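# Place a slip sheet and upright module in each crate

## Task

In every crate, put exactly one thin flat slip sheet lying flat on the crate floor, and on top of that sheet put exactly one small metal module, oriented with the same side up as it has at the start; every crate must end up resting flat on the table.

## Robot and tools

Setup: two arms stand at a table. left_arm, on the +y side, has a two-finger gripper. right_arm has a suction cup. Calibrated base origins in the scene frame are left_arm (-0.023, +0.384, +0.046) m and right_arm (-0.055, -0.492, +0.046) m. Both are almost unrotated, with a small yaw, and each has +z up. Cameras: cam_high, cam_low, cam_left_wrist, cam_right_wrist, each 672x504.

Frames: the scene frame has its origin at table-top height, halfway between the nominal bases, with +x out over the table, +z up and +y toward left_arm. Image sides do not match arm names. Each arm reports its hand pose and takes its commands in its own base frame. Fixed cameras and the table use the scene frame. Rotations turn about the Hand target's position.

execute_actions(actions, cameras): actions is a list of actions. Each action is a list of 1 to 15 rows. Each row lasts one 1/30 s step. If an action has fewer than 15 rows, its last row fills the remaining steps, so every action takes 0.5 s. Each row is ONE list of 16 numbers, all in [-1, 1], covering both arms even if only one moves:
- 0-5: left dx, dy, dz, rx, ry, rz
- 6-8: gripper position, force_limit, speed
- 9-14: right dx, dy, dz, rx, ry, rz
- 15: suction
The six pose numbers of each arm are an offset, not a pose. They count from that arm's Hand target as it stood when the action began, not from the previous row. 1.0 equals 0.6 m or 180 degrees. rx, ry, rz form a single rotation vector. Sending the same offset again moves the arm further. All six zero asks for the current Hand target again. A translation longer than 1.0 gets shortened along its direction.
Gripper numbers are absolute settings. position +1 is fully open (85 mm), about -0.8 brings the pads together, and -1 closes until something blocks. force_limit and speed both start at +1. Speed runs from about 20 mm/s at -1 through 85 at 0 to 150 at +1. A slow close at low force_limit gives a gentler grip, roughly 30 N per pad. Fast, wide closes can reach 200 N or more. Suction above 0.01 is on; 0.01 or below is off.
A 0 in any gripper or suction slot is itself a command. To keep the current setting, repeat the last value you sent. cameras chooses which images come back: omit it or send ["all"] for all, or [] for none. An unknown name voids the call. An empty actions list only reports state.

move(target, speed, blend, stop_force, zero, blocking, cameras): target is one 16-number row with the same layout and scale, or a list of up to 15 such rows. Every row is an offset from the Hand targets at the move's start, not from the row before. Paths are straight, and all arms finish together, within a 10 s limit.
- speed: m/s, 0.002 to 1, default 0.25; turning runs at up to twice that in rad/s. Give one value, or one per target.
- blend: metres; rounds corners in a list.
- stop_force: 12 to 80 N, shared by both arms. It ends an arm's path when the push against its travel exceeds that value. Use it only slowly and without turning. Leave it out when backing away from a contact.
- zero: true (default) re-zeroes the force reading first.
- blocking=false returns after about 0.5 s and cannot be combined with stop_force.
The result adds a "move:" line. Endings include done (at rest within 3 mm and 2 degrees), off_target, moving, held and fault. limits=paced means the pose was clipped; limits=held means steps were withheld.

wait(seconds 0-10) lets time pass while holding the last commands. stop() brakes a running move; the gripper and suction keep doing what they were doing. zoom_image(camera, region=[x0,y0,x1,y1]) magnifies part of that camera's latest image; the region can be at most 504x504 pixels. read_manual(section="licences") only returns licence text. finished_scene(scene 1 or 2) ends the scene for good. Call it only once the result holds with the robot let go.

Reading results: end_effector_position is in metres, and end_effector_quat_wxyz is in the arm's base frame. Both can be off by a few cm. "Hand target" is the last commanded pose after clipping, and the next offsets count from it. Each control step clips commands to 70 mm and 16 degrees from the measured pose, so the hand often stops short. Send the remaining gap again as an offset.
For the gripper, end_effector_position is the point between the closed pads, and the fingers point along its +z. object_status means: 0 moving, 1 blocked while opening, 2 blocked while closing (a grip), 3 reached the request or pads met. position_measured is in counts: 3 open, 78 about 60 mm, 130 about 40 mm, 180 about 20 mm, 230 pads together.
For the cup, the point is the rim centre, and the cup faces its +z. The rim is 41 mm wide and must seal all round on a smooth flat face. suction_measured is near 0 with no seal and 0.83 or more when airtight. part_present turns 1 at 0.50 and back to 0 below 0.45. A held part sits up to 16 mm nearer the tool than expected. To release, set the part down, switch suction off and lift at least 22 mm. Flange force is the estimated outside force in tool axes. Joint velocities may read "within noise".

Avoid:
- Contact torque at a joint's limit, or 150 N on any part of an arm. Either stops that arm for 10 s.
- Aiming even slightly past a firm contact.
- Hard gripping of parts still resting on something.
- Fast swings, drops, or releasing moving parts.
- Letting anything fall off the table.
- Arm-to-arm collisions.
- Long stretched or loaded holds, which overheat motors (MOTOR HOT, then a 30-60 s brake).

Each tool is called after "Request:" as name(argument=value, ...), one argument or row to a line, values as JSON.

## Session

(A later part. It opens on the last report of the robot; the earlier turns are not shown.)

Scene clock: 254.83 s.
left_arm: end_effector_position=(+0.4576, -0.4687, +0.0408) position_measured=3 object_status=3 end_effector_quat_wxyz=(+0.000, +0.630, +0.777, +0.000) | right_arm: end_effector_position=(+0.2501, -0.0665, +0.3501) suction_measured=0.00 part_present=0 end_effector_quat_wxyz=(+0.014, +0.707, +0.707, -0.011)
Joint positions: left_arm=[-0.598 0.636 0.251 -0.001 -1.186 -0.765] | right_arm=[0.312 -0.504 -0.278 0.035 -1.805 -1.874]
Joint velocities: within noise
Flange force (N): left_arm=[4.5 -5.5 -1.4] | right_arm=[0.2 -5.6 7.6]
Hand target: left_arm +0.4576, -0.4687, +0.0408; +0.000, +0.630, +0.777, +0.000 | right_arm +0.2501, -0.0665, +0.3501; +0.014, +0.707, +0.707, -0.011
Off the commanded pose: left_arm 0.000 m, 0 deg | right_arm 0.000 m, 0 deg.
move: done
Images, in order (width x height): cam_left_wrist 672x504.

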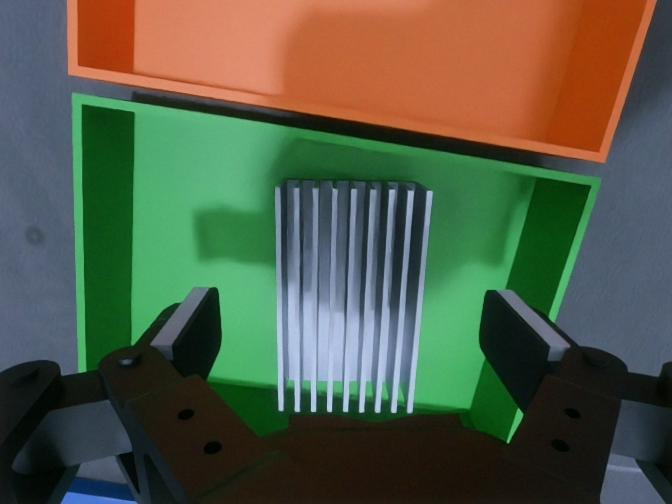

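Request:
move(
  target=[0,0,-0.094,0,0,0,1,-0.6,-1,0,0,0,0,0,0,0],
  speed=0.05,
  stop_force=15,
  cameras=["cam_left_wrist"],
)

Request:
execute_actions(
  actions=[
    [[0,0,0,0,0,0,-1,-0.6,-1,0,0,0,0,0,0,0]],
    [[0,0,0,0,0,0,-1,-0.6,-1,0,0,0,0,0,0,0]],
    [[0,0,0,0,0,0,-1,-0.6,-1,0,0,0,0,0,0,0]],
  ],
  cameras=["cam_left_wrist"],
)

Scene clock: 265.20 s.
left_arm: end_effector_position=(+0.4576, -0.4687, -0.0156) position_measured=3 object_status=3 end_effector_quat_wxyz=(+0.000, +0.630, +0.777, +0.000) | right_arm: end_effector_position=(+0.2501, -0.0665, +0.3501) suction_measured=0.00 part_present=0 end_effector_quat_wxyz=(+0.014, +0.707, +0.707, -0.011)
Joint positions: left_arm=[-0.598 0.696 0.205 -0.001 -1.08 -0.765] | right_arm=[0.312 -0.504 -0.278 0.035 -1.805 -1.874]
Joint velocities: within noise
Flange force (N): left_arm=[3.6 -4.6 -2.3] | right_arm=[0.3 -5.9 7.5]
Hand target: left_arm +0.4576, -0.4687, -0.0156; +0.000, +0.630, +0.777, +0.000 | right_arm +0.2501, -0.0665, +0.3501; +0.014, +0.707, +0.707, -0.011
Off the commanded pose: left_arm 0.000 m, 0 deg | right_arm 0.000 m, 0 deg.
move: done
Images, in order (width x height): cam_left_wrist 672x504.

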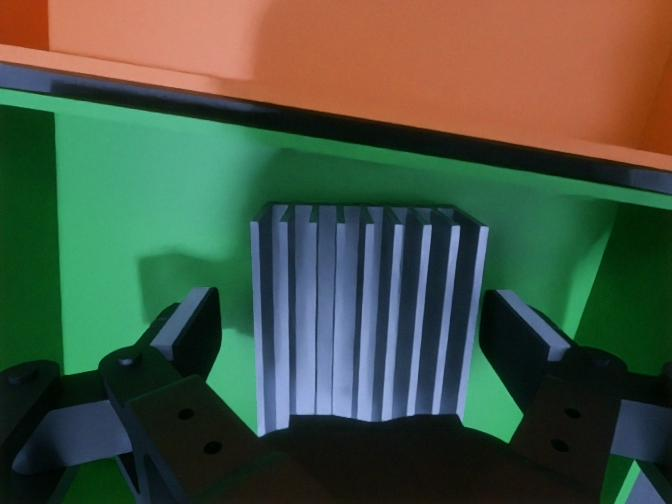

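Scene clock: 266.90 s.
left_arm: end_effector_position=(+0.4576, -0.4688, -0.0156) position_measured=78 object_status=2 end_effector_quat_wxyz=(+0.000, +0.630, +0.777, +0.000) | right_arm: end_effector_position=(+0.2501, -0.0665, +0.3501) suction_measured=0.00 part_present=0 end_effector_quat_wxyz=(+0.014, +0.707, +0.707, -0.011)
Joint positions: left_arm=[-0.598 0.696 0.205 -0.001 -1.08 -0.765] | right_arm=[0.312 -0.504 -0.278 0.035 -1.805 -1.874]
Joint velocities: within noise
Flange force (N): left_arm=[2.9 -5.2 -22.8] | right_arm=[0.1 -6.1 7.3]
Flange force at the end of the 1st action (N): left_arm=[3.2 -5.1 -2.4] | right_arm=[0.2 -5.7 7.6]
Flange force at the end of the 2nd action (N): left_arm=[3.1 -5.5 -2.5] | right_arm=[0.4 -5.9 7.5]
Hand target: left_arm +0.4576, -0.4687, -0.0156; +0.000, +0.630, +0.777, +0.000 | right_arm +0.2501, -0.0665, +0.3501; +0.014, +0.707, +0.707, -0.011
Off the commanded pose: left_arm 0.000 m, 0 deg | right_arm 0.000 m, 0 deg.
Step readings (end_effector_position of left_arm | right_arm; steps 1 to 15: 1st action; 16 to 30: 2nd action; 31 to 45: 3rd action):
0: (+0.4576, -0.4687, -0.0156) | (+0.2501, -0.0665, +0.3501)
1: (+0.4576, -0.4687, -0.0156) | (+0.2501, -0.0665, +0.3501)
2: (+0.4576, -0.4687, -0.0156) | (+0.2501, -0.0665, +0.3501)
4: (+0.4576, -0.4687, -0.0156) | (+0.2501, -0.0665, +0.3501)
8: (+0.4576, -0.4687, -0.0156) | (+0.2501, -0.0665, +0.3501)
15: (+0.4576, -0.4687, -0.0156) | (+0.2501, -0.0665, +0.3501)
16: (+0.4576, -0.4687, -0.0156) | (+0.2501, -0.0665, +0.3501)
17: (+0.4576, -0.4687, -0.0156) | (+0.2501, -0.0665, +0.3501)
19: (+0.4576, -0.4687, -0.0156) | (+0.2501, -0.0665, +0.3501)
23: (+0.4576, -0.4687, -0.0156) | (+0.2501, -0.0665, +0.3501)
30: (+0.4576, -0.4687, -0.0156) | (+0.2501, -0.0665, +0.3501)
31: (+0.4576, -0.4687, -0.0156) | (+0.2501, -0.0665, +0.3501)
32: (+0.4576, -0.4687, -0.0156) | (+0.2501, -0.0665, +0.3501)
34: (+0.4576, -0.4687, -0.0156) | (+0.2501, -0.0665, +0.3501)
38: (+0.4576, -0.4687, -0.0156) | (+0.2501, -0.0665, +0.3501)
45: (+0.4576, -0.4688, -0.0156) | (+0.2501, -0.0665, +0.3501)
Images, in order (width x height): cam_left_wrist 672x504.

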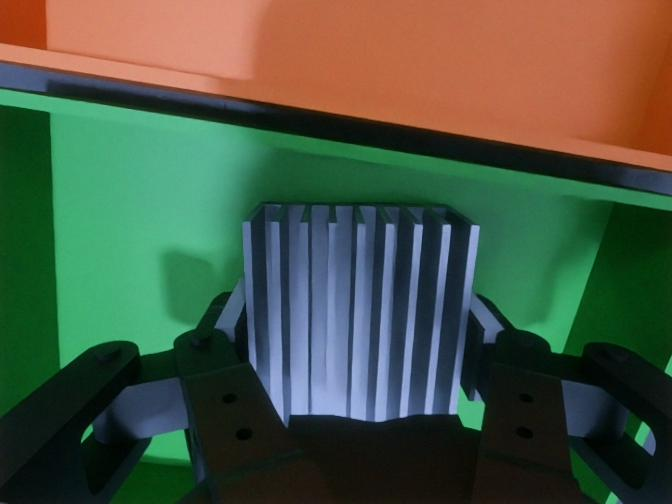

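Request:
move(
  target=[
    [0,0,0.2,0,0,0,-1,-0.6,-1,0,0,0,0,0,0,0],
    [-0.008,0.865,0.2,0,0,-0.0833,-1,-0.6,-1,0,0,0,0,0,0,0],
    [-0.008,0.865,0.01,0,0,-0.0833,-1,-0.6,-1,0,0,0,0,0,0,0],
  ],
  speed=[0.1,0.25,0.12],
  cameras=["cam_left_wrist","cam_low"],
)

Request:
move(
  target=[0,0,-0.033,0,0,0,-1,-0.6,-1,0,0,0,0,0,0,0],
  speed=0.01,
  stop_force=12,
  cameras=[],
)

Request:
execute_actions(
  actions=[],
  cameras=["cam_low"],
)

Request:
zoom_image(
  camera="cam_low",
  region=[400, 180, 670, 315],
)

Scene clock: 285.90 s.
left_arm: end_effector_position=(+0.4528, +0.0503, -0.0096) position_measured=78 object_status=2 end_effector_quat_wxyz=(+0.000, +0.726, +0.688, +0.000) | right_arm: end_effector_position=(+0.2501, -0.0665, +0.3501) suction_measured=0.00 part_present=0 end_effector_quat_wxyz=(+0.014, +0.707, +0.707, -0.011)
Joint positions: left_arm=[0.4 0.267 -0.435 -0.001 -0.868 -2.024] | right_arm=[0.312 -0.504 -0.278 0.035 -1.805 -1.874]
Joint velocities: within noise
Flange force (N): left_arm=[-3.7 -2.0 -0.8] | right_arm=[0.3 -6.5 7.3]
Hand target: left_arm +0.4528, +0.0503, -0.0096; +0.000, +0.726, +0.688, +0.000 | right_arm +0.2501, -0.0665, +0.3501; +0.014, +0.707, +0.707, -0.011
Off the commanded pose: left_arm 0.000 m, 0 deg | right_arm 0.000 m, 0 deg.
move: done
Images, in order (width x height): cam_low 672x504, cam_left_wrist 672x504.

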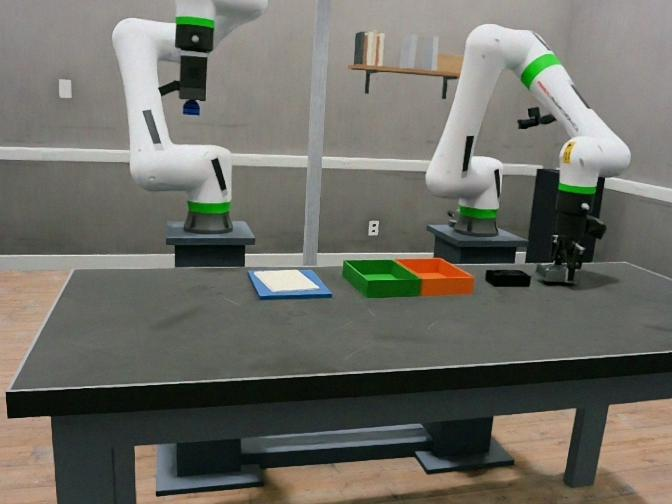

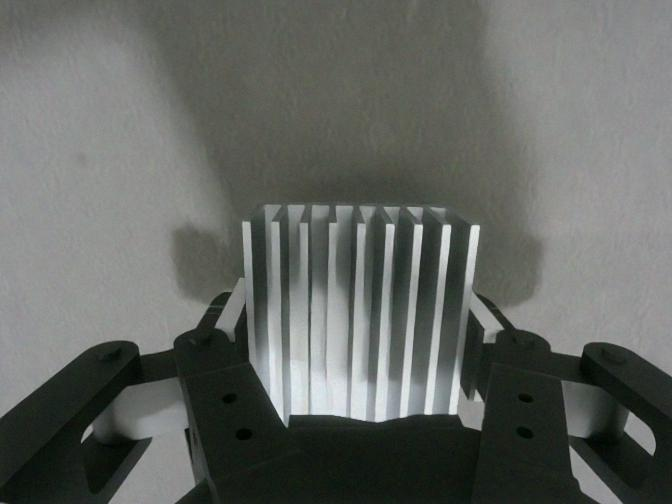

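Scene clock: 287.77 s.
left_arm: end_effector_position=(+0.4528, +0.0502, -0.0222) position_measured=78 object_status=2 end_effector_quat_wxyz=(+0.000, +0.726, +0.688, +0.000) | right_arm: end_effector_position=(+0.2501, -0.0665, +0.3501) suction_measured=0.00 part_present=0 end_effector_quat_wxyz=(+0.014, +0.707, +0.707, -0.011)
Joint positions: left_arm=[0.4 0.289 -0.444 0 -0.837 -2.024] | right_arm=[0.312 -0.504 -0.278 0.035 -1.805 -1.874]
Joint velocities: within noise
Flange force (N): left_arm=[-3.6 -6.0 -24.0] | right_arm=[0.4 -6.5 7.5]
Hand target: left_arm +0.4528, +0.0502, -0.0222; +0.000, +0.726, +0.688, +0.000 (not the last commanded pose) | right_arm +0.2501, -0.0665, +0.3501; +0.014, +0.707, +0.707, -0.011
Off the commanded pose: left_arm 0.007 m, 0 deg | right_arm 0.000 m, 0 deg.
move: contact (left_arm)
No camera images: "cameras" was empty.

Scene clock: 287.77 s.
left_arm: end_effector_position=(+0.4528, +0.0502, -0.0222) position_measured=78 object_status=2 end_effector_quat_wxyz=(+0.000, +0.726, +0.688, +0.000) | right_arm: end_effector_position=(+0.2501, -0.0665, +0.3501) suction_measured=0.00 part_present=0 end_effector_quat_wxyz=(+0.014, +0.707, +0.707, -0.011)
Joint positions: left_arm=[0.4 0.289 -0.444 0 -0.837 -2.024] | right_arm=[0.312 -0.504 -0.278 0.035 -1.805 -1.874]
Joint velocities: within noise
Flange force (N): left_arm=[-3.6 -6.0 -24.0] | right_arm=[0.4 -6.5 7.5]
Hand target: left_arm +0.4528, +0.0502, -0.0222; +0.000, +0.726, +0.688, +0.000 (not the last commanded pose) | right_arm +0.2501, -0.0665, +0.3501; +0.014, +0.707, +0.707, -0.011
Off the commanded pose: left_arm 0.007 m, 0 deg | right_arm 0.000 m, 0 deg.
Images, in order (width x height): cam_low 672x504.

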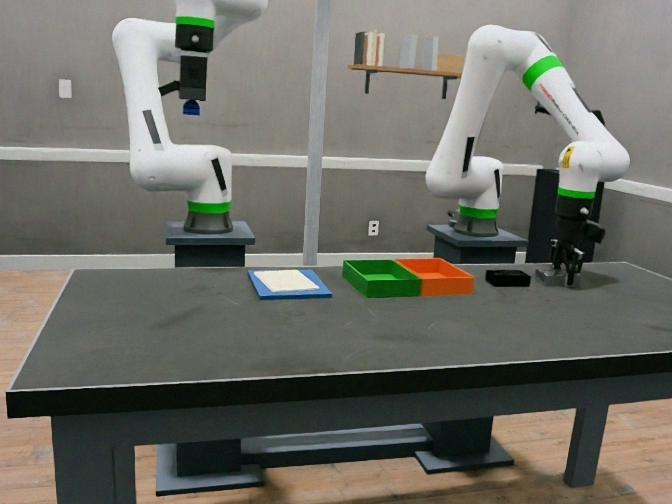

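Scaled by 1.867 from the camera's 672x504 image, which has a finer 960x720 frame.

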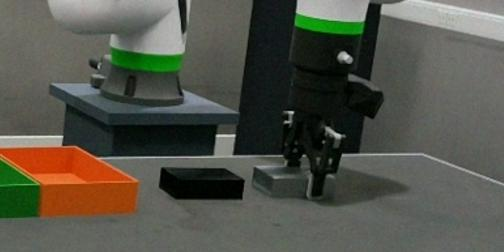

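Request:
execute_actions(
  actions=[
    [[0,0,0,0,0,0,1,-0.6,-1,0,0,0,0,0,0,0]],
    [[0,0,0,0,0,0,1,-0.6,-1,0,0,0,0,0,0,0]],
    [[0,0,0,0,0,0,1,-0.6,-1,0,0,0,0,0,0,0]],
  ],
  cameras=[],
)

Request:
move(
  target=[0,0,0.2,0,0,0,1,-0.6,-1,0.34,0.38,-0.33,0,0,0,0],
  cameras=["cam_high","cam_low","cam_left_wrist","cam_right_wrist"],
)

Request:
zoom_image(
  camera="cam_high",
  region=[200, 140, 440, 220],
)

Scene clock: 309.90 s.
left_arm: end_effector_position=(+0.4528, +0.0502, -0.0222) position_measured=3 object_status=0 end_effector_quat_wxyz=(+0.000, +0.726, +0.688, +0.000) | right_arm: end_effector_position=(+0.2501, -0.0665, +0.3501) suction_measured=0.00 part_present=0 end_effector_quat_wxyz=(+0.014, +0.707, +0.707, -0.011)
Joint positions: left_arm=[0.4 0.289 -0.444 0 -0.837 -2.024] | right_arm=[0.312 -0.504 -0.278 0.035 -1.805 -1.874]
Joint velocities: within noise
Flange force (N): left_arm=[-4.2 -1.7 -3.2] | right_arm=[-0.1 -5.7 7.4]
Flange force at the end of the 1st action (N): left_arm=[-4.0 -2.0 -3.3] | right_arm=[0.4 -5.8 7.1]
Flange force at the end of the 2nd action (N): left_arm=[-3.9 -1.8 -3.0] | right_arm=[-0.1 -5.5 7.8]
Hand target: left_arm +0.4528, +0.0502, -0.0222; +0.000, +0.726, +0.688, +0.000 | right_arm +0.2501, -0.0665, +0.3501; +0.014, +0.707, +0.707, -0.011
Off the commanded pose: left_arm 0.000 m, 0 deg | right_arm 0.000 m, 0 deg.
Step readings (end_effector_position of left_arm | right_arm; steps 1 to 15: 1st action; 16 to 30: 2nd action; 31 to 45: 3rd action):
0: (+0.4528, +0.0502, -0.0222) | (+0.2501, -0.0665, +0.3501)
1: (+0.4528, +0.0502, -0.0222) | (+0.2501, -0.0665, +0.3501)
2: (+0.4528, +0.0502, -0.0222) | (+0.2501, -0.0665, +0.3501)
4: (+0.4528, +0.0502, -0.0222) | (+0.2501, -0.0665, +0.3501)
8: (+0.4528, +0.0502, -0.0222) | (+0.2501, -0.0665, +0.3501)
15: (+0.4528, +0.0502, -0.0222) | (+0.2501, -0.0665, +0.3501)
16: (+0.4528, +0.0502, -0.0222) | (+0.2501, -0.0665, +0.3501)
17: (+0.4528, +0.0502, -0.0222) | (+0.2501, -0.0665, +0.3501)
19: (+0.4528, +0.0502, -0.0222) | (+0.2501, -0.0665, +0.3501)
23: (+0.4528, +0.0502, -0.0222) | (+0.2501, -0.0665, +0.3501)
30: (+0.4528, +0.0502, -0.0222) | (+0.2501, -0.0665, +0.3501)
31: (+0.4528, +0.0502, -0.0222) | (+0.2501, -0.0665, +0.3501)
32: (+0.4528, +0.0502, -0.0222) | (+0.2501, -0.0665, +0.3501)
34: (+0.4528, +0.0502, -0.0222) | (+0.2501, -0.0665, +0.3501)
38: (+0.4528, +0.0502, -0.0222) | (+0.2501, -0.0665, +0.3501)
45: (+0.4528, +0.0502, -0.0222) | (+0.2501, -0.0665, +0.3501)
No camera images: "cameras" was empty.

Scene clock: 311.83 s.
left_arm: end_effector_position=(+0.4528, +0.0502, +0.0978) position_measured=3 object_status=3 end_effector_quat_wxyz=(+0.000, +0.726, +0.688, +0.000) | right_arm: end_effector_position=(+0.4541, +0.1615, +0.1522) suction_measured=0.00 part_present=0 end_effector_quat_wxyz=(+0.014, +0.707, +0.707, -0.011)
Joint positions: left_arm=[0.4 0.115 -0.322 0 -1.133 -2.024] | right_arm=[0.634 0.15 -0.199 0.032 -1.239 -2.215]
Joint velocities: within noise
Flange force (N): left_arm=[-4.0 -3.1 -0.9] | right_arm=[-3.7 -8.3 1.1]
Hand target: left_arm +0.4528, +0.0502, +0.0978; +0.000, +0.726, +0.688, +0.000 | right_arm +0.4541, +0.1615, +0.1521; +0.014, +0.707, +0.707, -0.011
Off the commanded pose: left_arm 0.000 m, 0 deg | right_arm 0.000 m, 0 deg.
move: done

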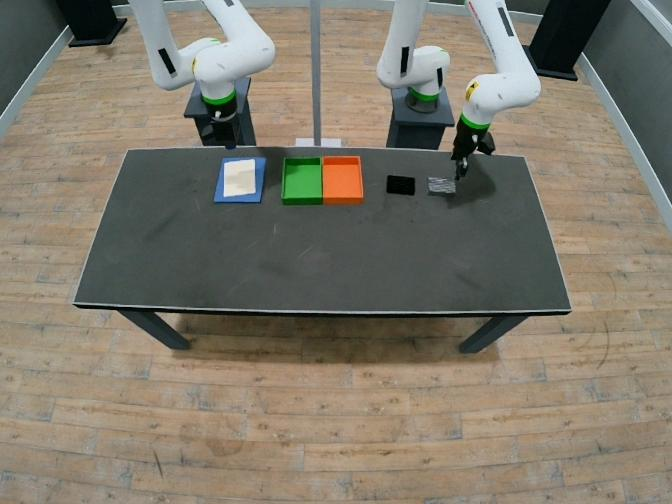

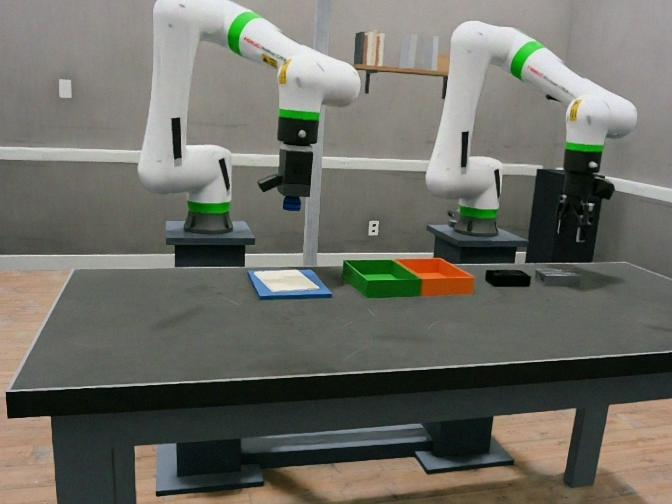

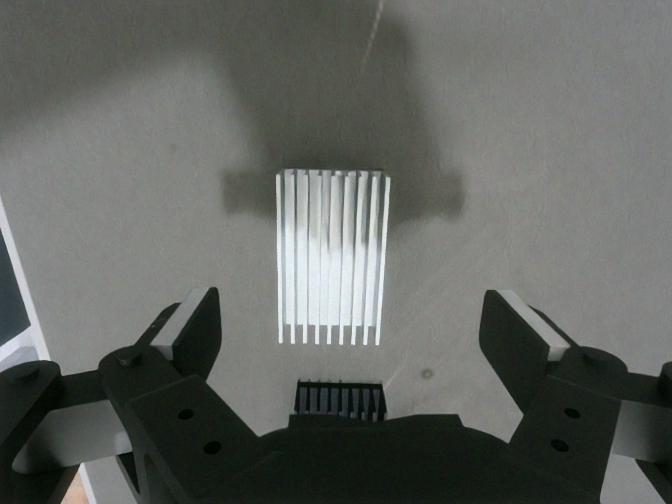

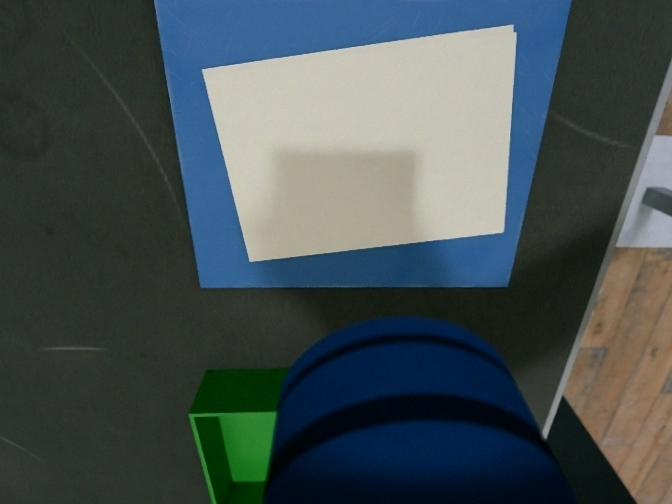

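Scaled by 2.100 from the camera's 672x504 image, which has a finer 960x720 frame.

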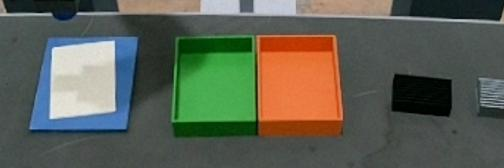

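Request:
move(
  target=[0,0,0,0,0,0,1,-0.6,-1,0.0267,0.395,0,0,0,0,0],
  cameras=["cam_low","cam_right_wrist"],
)

Request:
zoom_image(
  camera="cam_right_wrist",
  region=[84, 0, 588, 330],
)

Scene clock: 344.90 s.
left_arm: end_effector_position=(+0.4528, +0.0502, +0.0978) position_measured=3 object_status=3 end_effector_quat_wxyz=(+0.000, +0.726, +0.688, +0.000) | right_arm: end_effector_position=(+0.4701, +0.3985, +0.1521) suction_measured=0.00 part_present=0 end_effector_quat_wxyz=(+0.014, +0.707, +0.707, -0.011)
Joint positions: left_arm=[0.4 0.115 -0.322 0 -1.133 -2.024] | right_arm=[0.927 0.483 0.239 0.024 -1.352 -2.503]
Joint velocities: within noise
Flange force (N): left_arm=[-4.3 -3.0 -1.0] | right_arm=[-9.6 -10.3 2.7]
Hand target: left_arm +0.4528, +0.0502, +0.0978; +0.000, +0.726, +0.688, +0.000 | right_arm +0.4701, +0.3985, +0.1521; +0.014, +0.707, +0.707, -0.011
Off the commanded pose: left_arm 0.000 m, 0 deg | right_arm 0.000 m, 0 deg.
move: done
Images, in order (width x height): cam_low 672x504, cam_right_wrist 672x504.

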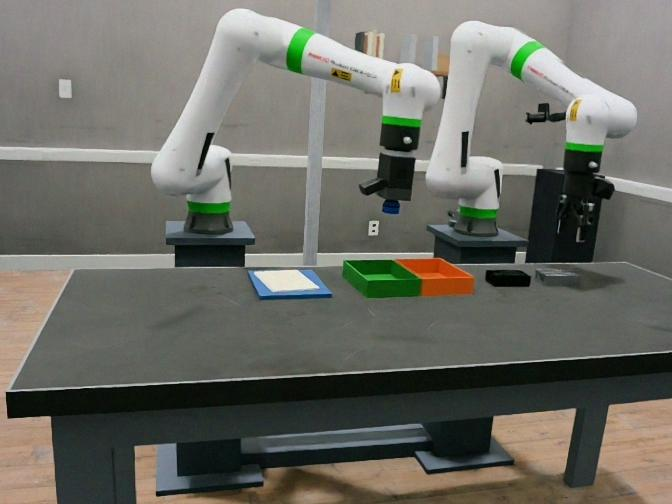

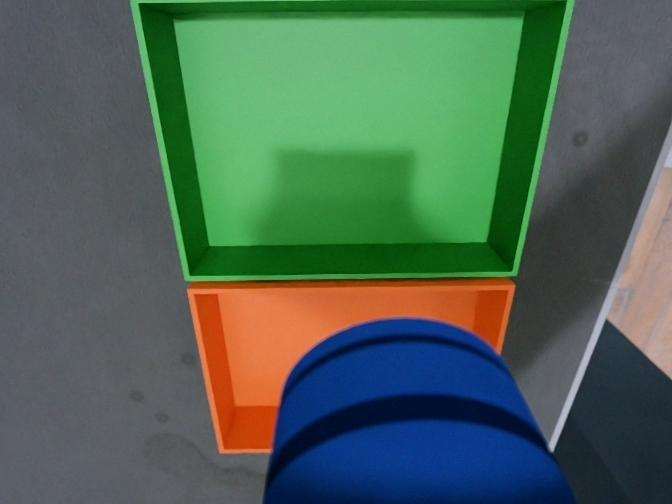

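Scaled by 1.000.

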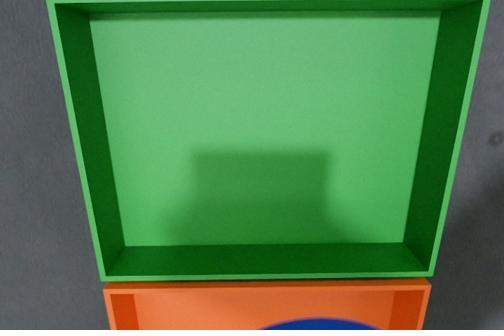

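Request:
move(
  target=[
    [0,0,0,0,0,0,1,-0.6,-1,-0.0418,-0.391,0,0,0,0,0],
    [0,0,0,0,0,0,1,-0.6,-1,-0.0418,-0.391,-0.25,0,0,0,0],
  ],
  cameras=["cam_low","cam_right_wrist"],
)

Request:
move(
  target=[0,0,0,0,0,0,1,-0.6,-1,0,0,-0.1,0,0,0,1],
  speed=0.01,
  stop_force=12,
  cameras=["cam_low","cam_right_wrist"],
)

Request:
wait(
  seconds=1,
  cameras=[],
)

Scene clock: 368.50 s.
left_arm: end_effector_position=(+0.4528, +0.0502, +0.0978) position_measured=3 object_status=3 end_effector_quat_wxyz=(+0.000, +0.726, +0.688, +0.000) | right_arm: end_effector_position=(+0.4448, +0.1638, +0.0020) suction_measured=0.00 part_present=0 end_effector_quat_wxyz=(+0.013, +0.707, +0.707, -0.011)
Joint positions: left_arm=[0.4 0.115 -0.322 0 -1.133 -2.024] | right_arm=[0.65 0.322 -0.389 0.039 -0.878 -2.245]
Joint velocities: within noise
Flange force (N): left_arm=[-4.0 -3.2 -1.0] | right_arm=[-4.0 -7.4 -2.8]
Hand target: left_arm +0.4528, +0.0502, +0.0978; +0.000, +0.726, +0.688, +0.000 | right_arm +0.4451, +0.1639, +0.0021; +0.014, +0.707, +0.707, -0.011
Off the commanded pose: left_arm 0.000 m, 0 deg | right_arm 0.000 m, 0 deg.
move: done
Images, in order (width x height): cam_low 672x504, cam_right_wrist 672x504.

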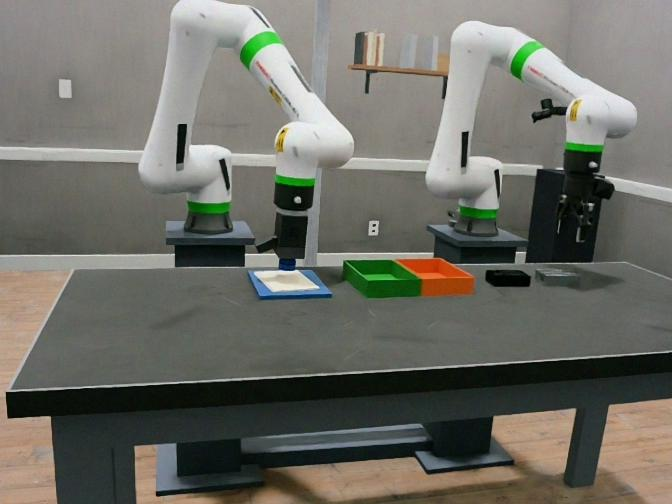

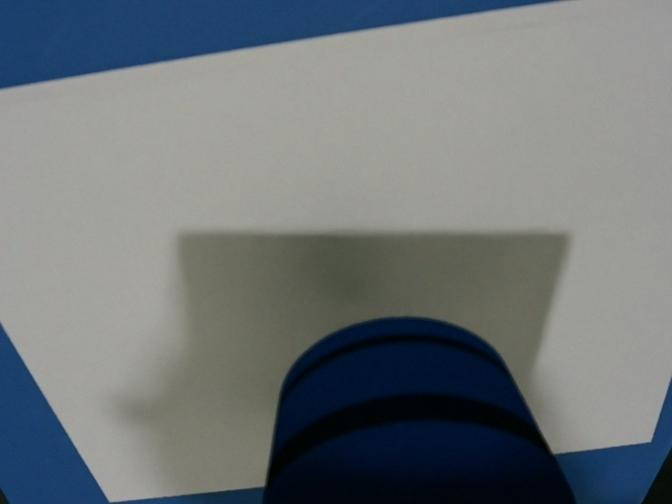

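Scene clock: 373.43 s.
left_arm: end_effector_position=(+0.4528, +0.0502, +0.0978) position_measured=3 object_status=3 end_effector_quat_wxyz=(+0.000, +0.726, +0.688, +0.000) | right_arm: end_effector_position=(+0.4451, +0.1639, -0.0411) suction_measured=0.98 part_present=1 end_effector_quat_wxyz=(+0.014, +0.707, +0.707, -0.011)
Joint positions: left_arm=[0.4 0.115 -0.322 0 -1.133 -2.024] | right_arm=[0.65 0.4 -0.414 0.043 -0.775 -2.25]
Joint velocities: within noise
Flange force (N): left_arm=[-4.2 -2.9 -0.9] | right_arm=[-6.4 -11.5 -21.1]
Hand target: left_arm +0.4528, +0.0502, +0.0978; +0.000, +0.726, +0.688, +0.000 | right_arm +0.4451, +0.1639, -0.0411; +0.014, +0.707, +0.707, -0.011 (not the last commanded pose)
Off the commanded pose: left_arm 0.000 m, 0 deg | right_arm 0.017 m, 0 deg.
move: contact (right_arm)
Images, in order (width x height): cam_low 672x504, cam_right_wrist 672x504.

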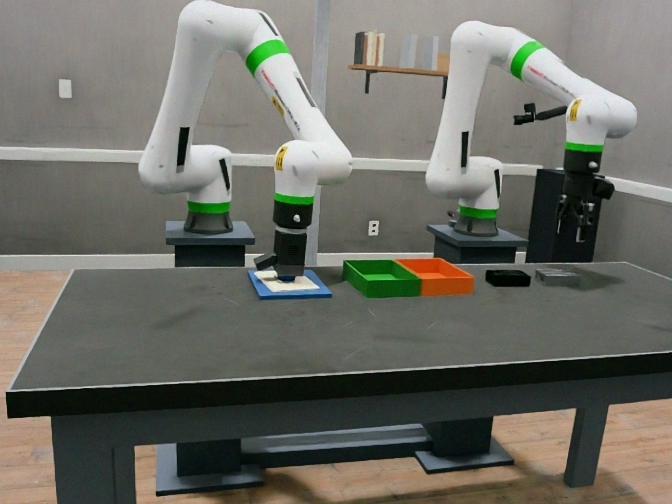

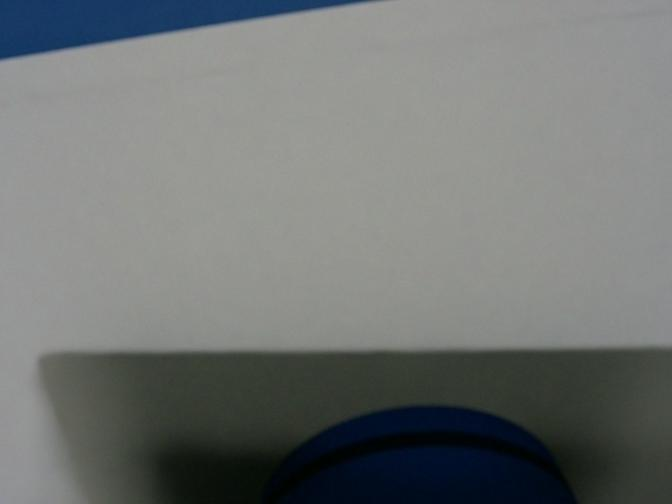

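Scene clock: 374.43 s.
left_arm: end_effector_position=(+0.4528, +0.0502, +0.0978) position_measured=3 object_status=3 end_effector_quat_wxyz=(+0.000, +0.726, +0.688, +0.000) | right_arm: end_effector_position=(+0.4451, +0.1639, -0.0411) suction_measured=0.98 part_present=1 end_effector_quat_wxyz=(+0.014, +0.707, +0.707, -0.011)
Joint positions: left_arm=[0.4 0.115 -0.322 0 -1.133 -2.024] | right_arm=[0.65 0.4 -0.414 0.043 -0.775 -2.25]
Joint velocities: within noise
Flange force (N): left_arm=[-4.5 -2.9 -1.2] | right_arm=[-6.6 -11.6 -21.7]
Hand target: left_arm +0.4528, +0.0502, +0.0978; +0.000, +0.726, +0.688, +0.000 | right_arm +0.4451, +0.1639, -0.0411; +0.014, +0.707, +0.707, -0.011 (not the last commanded pose)
Off the commanded pose: left_arm 0.000 m, 0 deg | right_arm 0.017 m, 0 deg.
wait: 1.00 s; at rest by 0.17 s
No camera images: "cameras" was empty.

Request:
move(
  target=[0,0,0,0,0,0,1,-0.6,-1,0,0,0.25,0,0,0,1],
  speed=0.1,
  cameras=["cam_high","cam_low","cam_right_wrist"],
)

Request:
zoom_image(
  camera="cam_low",
  region=[230, 220, 430, 310],
)

Request:
zoom_image(
  camera="cam_high",
  region=[200, 140, 320, 220],
)

Scene clock: 381.57 s.
left_arm: end_effector_position=(+0.4528, +0.0502, +0.0978) position_measured=3 object_status=3 end_effector_quat_wxyz=(+0.000, +0.726, +0.688, +0.000) | right_arm: end_effector_position=(+0.4451, +0.1639, +0.1088) suction_measured=0.98 part_present=1 end_effector_quat_wxyz=(+0.014, +0.707, +0.707, -0.011)
Joint positions: left_arm=[0.4 0.115 -0.322 0 -1.133 -2.024] | right_arm=[0.65 0.174 -0.281 0.033 -1.134 -2.234]
Joint velocities: within noise
Flange force (N): left_arm=[-4.1 -3.2 -1.1] | right_arm=[-5.2 -11.8 2.0]
Hand target: left_arm +0.4528, +0.0502, +0.0978; +0.000, +0.726, +0.688, +0.000 | right_arm +0.4451, +0.1639, +0.1089; +0.014, +0.707, +0.707, -0.011
Off the commanded pose: left_arm 0.000 m, 0 deg | right_arm 0.000 m, 0 deg.
move: done
Images, in order (width x height): cam_high 672x504, cam_low 672x504, cam_right_wrist 672x504.

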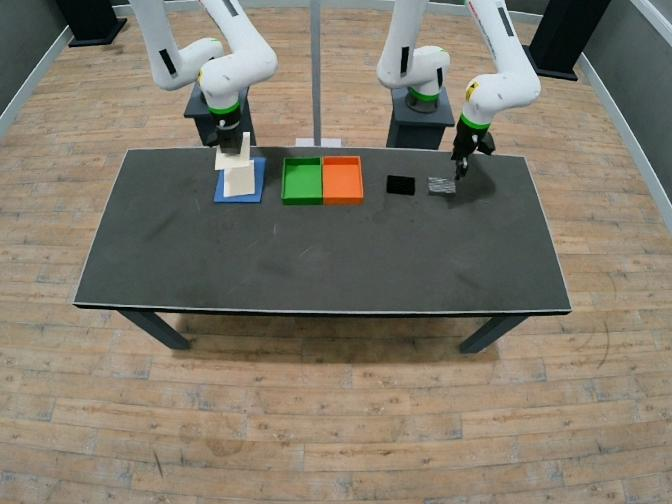

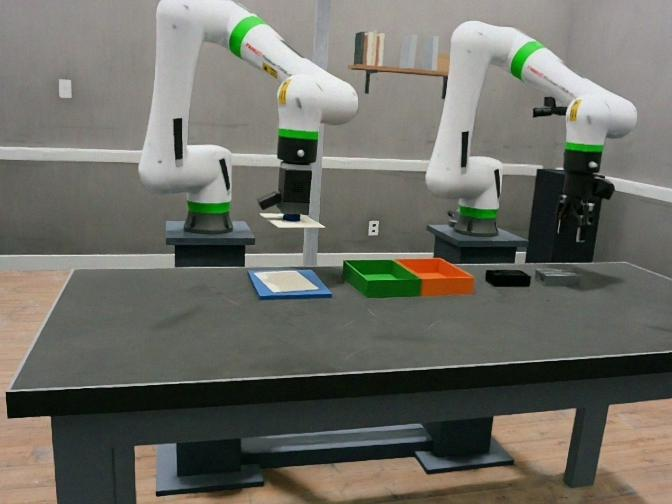

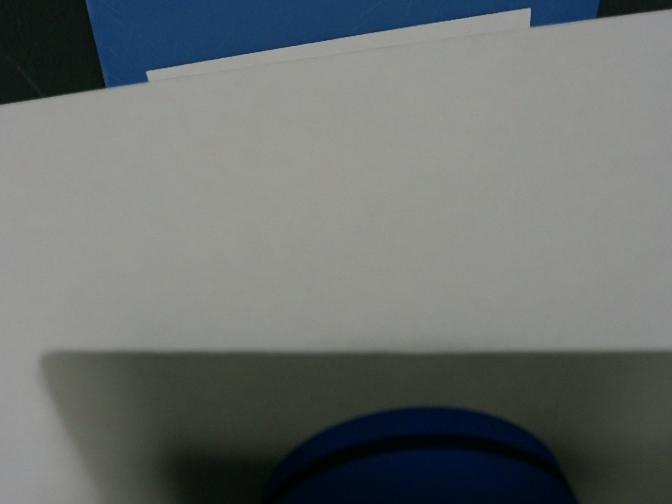

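Scaled by 2.520 from the camera's 672x504 image, which has a finer 960x720 frame.

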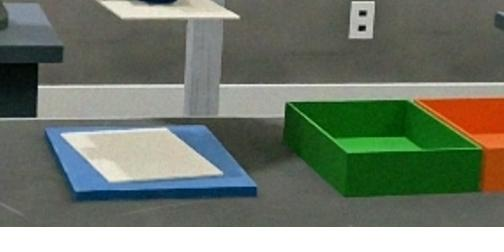

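Scaled by 4.200 from the camera's 672x504 image, which has a finer 960x720 frame.

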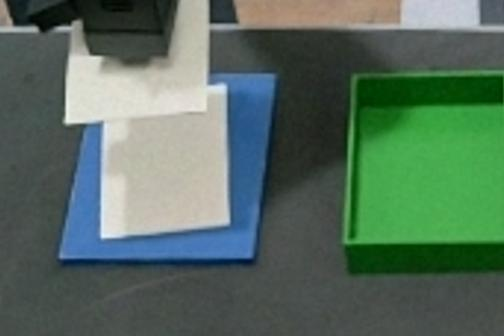

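Request:
move(
  target=[0,0,0,0,0,0,1,-0.6,-1,0,0,-0.22,0,0,0,1],
  speed=0.1,
  cameras=[],
)

Request:
move(
  target=[0,0,0,0,0,0,1,-0.6,-1,0,0,-0.06,0,0,0,1],
  speed=0.01,
  stop_force=12,
  cameras=["cam_low"],
)

Request:
execute_actions(
  actions=[
    [[0,0,0,0,0,0,1,-0.6,-1,0,0,0,0,0,0,0]],
    [[0,0,0,0,0,0,1,-0.6,-1,0,0,0,0,0,0,0]],
  ],
  cameras=[],
)

Request:
wait(
  seconds=1,
  cameras=[],
)

Request:
move(
  target=[0,0,0,0,0,0,1,-0.6,-1,0,0,0.1,0,0,0,0],
  speed=0.05,
  cameras=["cam_low","cam_right_wrist"],
)

Scene clock: 425.27 s.
left_arm: end_effector_position=(+0.4528, +0.0502, +0.0978) position_measured=3 object_status=3 end_effector_quat_wxyz=(+0.000, +0.726, +0.688, +0.000) | right_arm: end_effector_position=(+0.4451, +0.1639, -0.0231) suction_measured=0.98 part_present=1 end_effector_quat_wxyz=(+0.014, +0.707, +0.707, -0.011)
Joint positions: left_arm=[0.4 0.115 -0.322 0 -1.133 -2.024] | right_arm=[0.65 0.367 -0.405 0.041 -0.818 -2.248]
Joint velocities: within noise
Flange force (N): left_arm=[-4.0 -3.0 -1.3] | right_arm=[-4.6 -8.9 -4.7]
Hand target: left_arm +0.4528, +0.0502, +0.0978; +0.000, +0.726, +0.688, +0.000 | right_arm +0.4451, +0.1639, -0.0231; +0.014, +0.707, +0.707, -0.011
Off the commanded pose: left_arm 0.000 m, 0 deg | right_arm 0.000 m, 0 deg.
move: done
No camera images: "cameras" was empty.

Scene clock: 427.70 s.
left_arm: end_effector_position=(+0.4528, +0.0502, +0.0978) position_measured=3 object_status=3 end_effector_quat_wxyz=(+0.000, +0.726, +0.688, +0.000) | right_arm: end_effector_position=(+0.4451, +0.1639, -0.0414) suction_measured=0.98 part_present=1 end_effector_quat_wxyz=(+0.014, +0.707, +0.707, -0.011)
Joint positions: left_arm=[0.4 0.115 -0.322 0 -1.133 -2.024] | right_arm=[0.65 0.401 -0.414 0.043 -0.775 -2.25]
Joint velocities: within noise
Flange force (N): left_arm=[-4.0 -3.2 -1.0] | right_arm=[-6.6 -13.0 -26.4]
Hand target: left_arm +0.4528, +0.0502, +0.0978; +0.000, +0.726, +0.688, +0.000 | right_arm +0.4451, +0.1639, -0.0414; +0.014, +0.707, +0.707, -0.011 (not the last commanded pose)
Off the commanded pose: left_arm 0.000 m, 0 deg | right_arm 0.018 m, 0 deg.
move: contact (right_arm)
Images, in order (width x height): cam_low 672x504.

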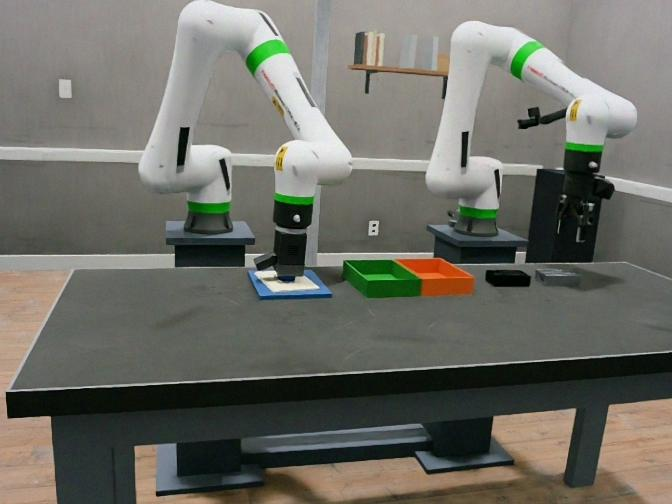

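Scene clock: 428.90 s.
left_arm: end_effector_position=(+0.4528, +0.0502, +0.0978) position_measured=3 object_status=3 end_effector_quat_wxyz=(+0.000, +0.726, +0.688, +0.000) | right_arm: end_effector_position=(+0.4451, +0.1639, -0.0414) suction_measured=0.00 part_present=0 end_effector_quat_wxyz=(+0.014, +0.707, +0.707, -0.011)
Joint positions: left_arm=[0.4 0.115 -0.322 0 -1.133 -2.024] | right_arm=[0.65 0.401 -0.414 0.043 -0.775 -2.25]
Joint velocities: within noise
Flange force (N): left_arm=[-4.0 -3.0 -0.9] | right_arm=[-7.3 -18.1 -51.9]
Flange force at the end of the 1st action (N): left_arm=[-4.2 -3.0 -1.2] | right_arm=[-7.4 -18.1 -51.8]
Hand target: left_arm +0.4528, +0.0502, +0.0978; +0.000, +0.726, +0.688, +0.000 | right_arm +0.4451, +0.1639, -0.0414; +0.014, +0.707, +0.707, -0.011
Off the commanded pose: left_arm 0.000 m, 0 deg | right_arm 0.000 m, 0 deg.
Step readings (end_effector_position of left_arm | right_arm; steps 1 to 15: 1st action; 16 to 30: 2nd action):
0: (+0.4528, +0.0502, +0.0978) | (+0.4451, +0.1639, -0.0414)
1: (+0.4528, +0.0502, +0.0978) | (+0.4451, +0.1639, -0.0414)
2: (+0.4528, +0.0502, +0.0978) | (+0.4451, +0.1639, -0.0414)
4: (+0.4528, +0.0502, +0.0978) | (+0.4451, +0.1639, -0.0414)
8: (+0.4528, +0.0502, +0.0978) | (+0.4451, +0.1639, -0.0414)
15: (+0.4528, +0.0502, +0.0978) | (+0.4451, +0.1639, -0.0414)
16: (+0.4528, +0.0502, +0.0978) | (+0.4451, +0.1639, -0.0414)
17: (+0.4528, +0.0502, +0.0978) | (+0.4451, +0.1639, -0.0414)
19: (+0.4528, +0.0502, +0.0978) | (+0.4451, +0.1639, -0.0414)
23: (+0.4528, +0.0502, +0.0978) | (+0.4451, +0.1639, -0.0414)
30: (+0.4528, +0.0502, +0.0978) | (+0.4451, +0.1639, -0.0414)
No camera images: "cameras" was empty.

Scene clock: 429.90 s.
left_arm: end_effector_position=(+0.4528, +0.0502, +0.0978) position_measured=3 object_status=3 end_effector_quat_wxyz=(+0.000, +0.726, +0.688, +0.000) | right_arm: end_effector_position=(+0.4451, +0.1639, -0.0414) suction_measured=0.00 part_present=0 end_effector_quat_wxyz=(+0.014, +0.707, +0.707, -0.011)
Joint positions: left_arm=[0.4 0.115 -0.322 0 -1.133 -2.024] | right_arm=[0.65 0.401 -0.414 0.043 -0.775 -2.25]
Joint velocities: within noise
Flange force (N): left_arm=[-4.2 -3.1 -1.0] | right_arm=[-7.6 -18.3 -52.3]
Hand target: left_arm +0.4528, +0.0502, +0.0978; +0.000, +0.726, +0.688, +0.000 | right_arm +0.4451, +0.1639, -0.0414; +0.014, +0.707, +0.707, -0.011
Off the commanded pose: left_arm 0.000 m, 0 deg | right_arm 0.000 m, 0 deg.
wait: 1.00 s; at rest by 0.17 s
No camera images: "cameras" was empty.

Scene clock: 431.40 s.
left_arm: end_effector_position=(+0.4528, +0.0502, +0.0978) position_measured=3 object_status=3 end_effector_quat_wxyz=(+0.000, +0.726, +0.688, +0.000) | right_arm: end_effector_position=(+0.4451, +0.1639, +0.0186) suction_measured=0.00 part_present=0 end_effector_quat_wxyz=(+0.014, +0.707, +0.707, -0.011)
Joint positions: left_arm=[0.4 0.115 -0.322 0 -1.133 -2.024] | right_arm=[0.65 0.295 -0.376 0.038 -0.918 -2.243]
Joint velocities: within noise
Flange force (N): left_arm=[-4.0 -3.0 -1.1] | right_arm=[-3.6 -7.3 -2.6]
Hand target: left_arm +0.4528, +0.0502, +0.0978; +0.000, +0.726, +0.688, +0.000 | right_arm +0.4451, +0.1639, +0.0186; +0.014, +0.707, +0.707, -0.011
Off the commanded pose: left_arm 0.000 m, 0 deg | right_arm 0.000 m, 0 deg.
move: done
Images, in order (width x height): cam_low 672x504, cam_right_wrist 672x504.

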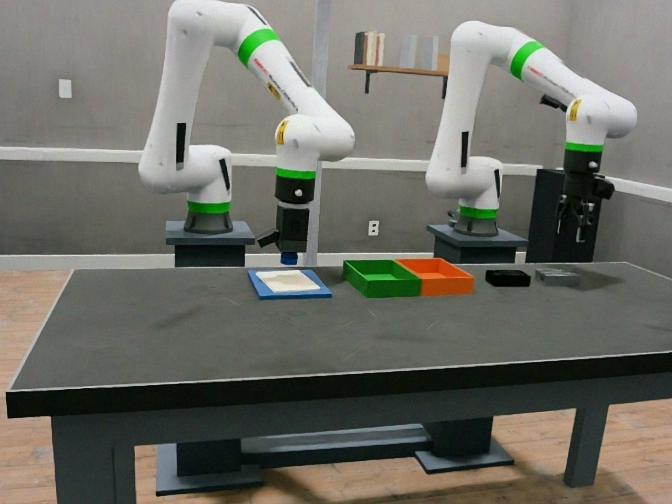

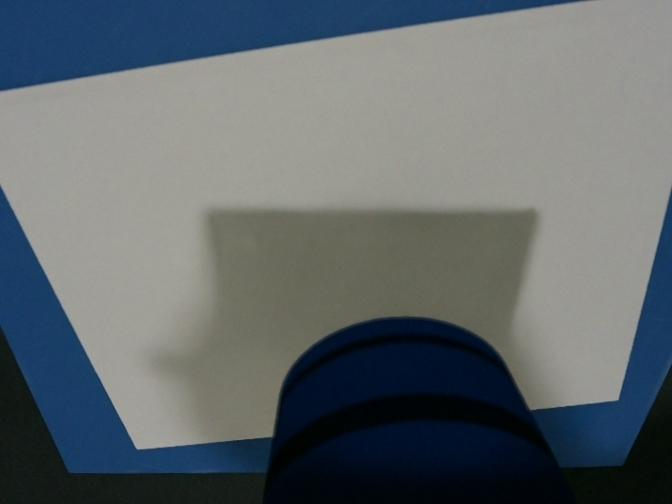

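Request:
move(
  target=[0,0,0,0,0,0,1,-0.6,-1,0,0,0.2224,0.0073,0.0106,0.54,0],
  cameras=["cam_low","cam_right_wrist"],
)

Scene clock: 447.77 s.
left_arm: end_effector_position=(+0.4528, +0.0502, +0.0978) position_measured=3 object_status=3 end_effector_quat_wxyz=(+0.000, +0.726, +0.688, +0.000) | right_arm: end_effector_position=(+0.4451, +0.1639, +0.1522) suction_measured=0.00 part_present=0 end_effector_quat_wxyz=(+0.000, -0.063, +0.998, +0.000)
Joint positions: left_arm=[0.4 0.115 -0.322 0 -1.133 -2.024] | right_arm=[0.631 0.126 -0.217 0 -1.228 -0.504]
Joint velocities: within noise
Flange force (N): left_arm=[-4.1 -3.0 -1.0] | right_arm=[10.0 -2.9 1.5]
Hand target: left_arm +0.4528, +0.0502, +0.0978; +0.000, +0.726, +0.688, +0.000 | right_arm +0.4451, +0.1639, +0.1521; +0.000, -0.063, +0.998, +0.000
Off the commanded pose: left_arm 0.000 m, 0 deg | right_arm 0.000 m, 0 deg.
move: done
Images, in order (width x height): cam_low 672x504, cam_right_wrist 672x504.

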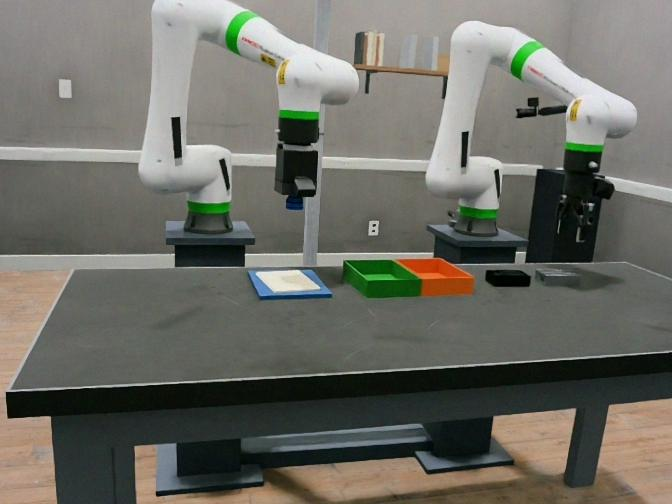

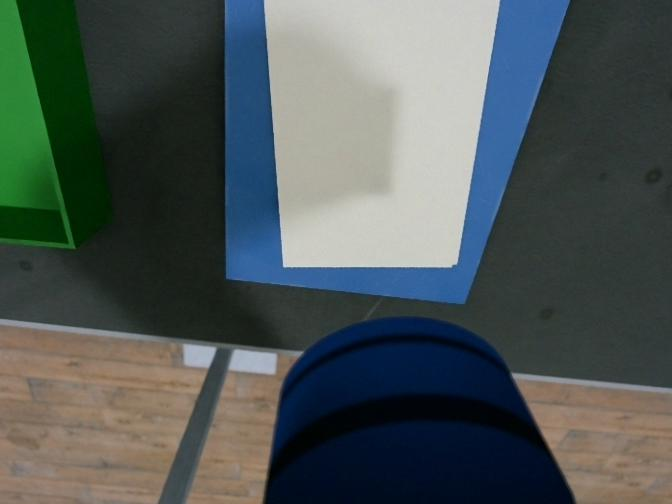

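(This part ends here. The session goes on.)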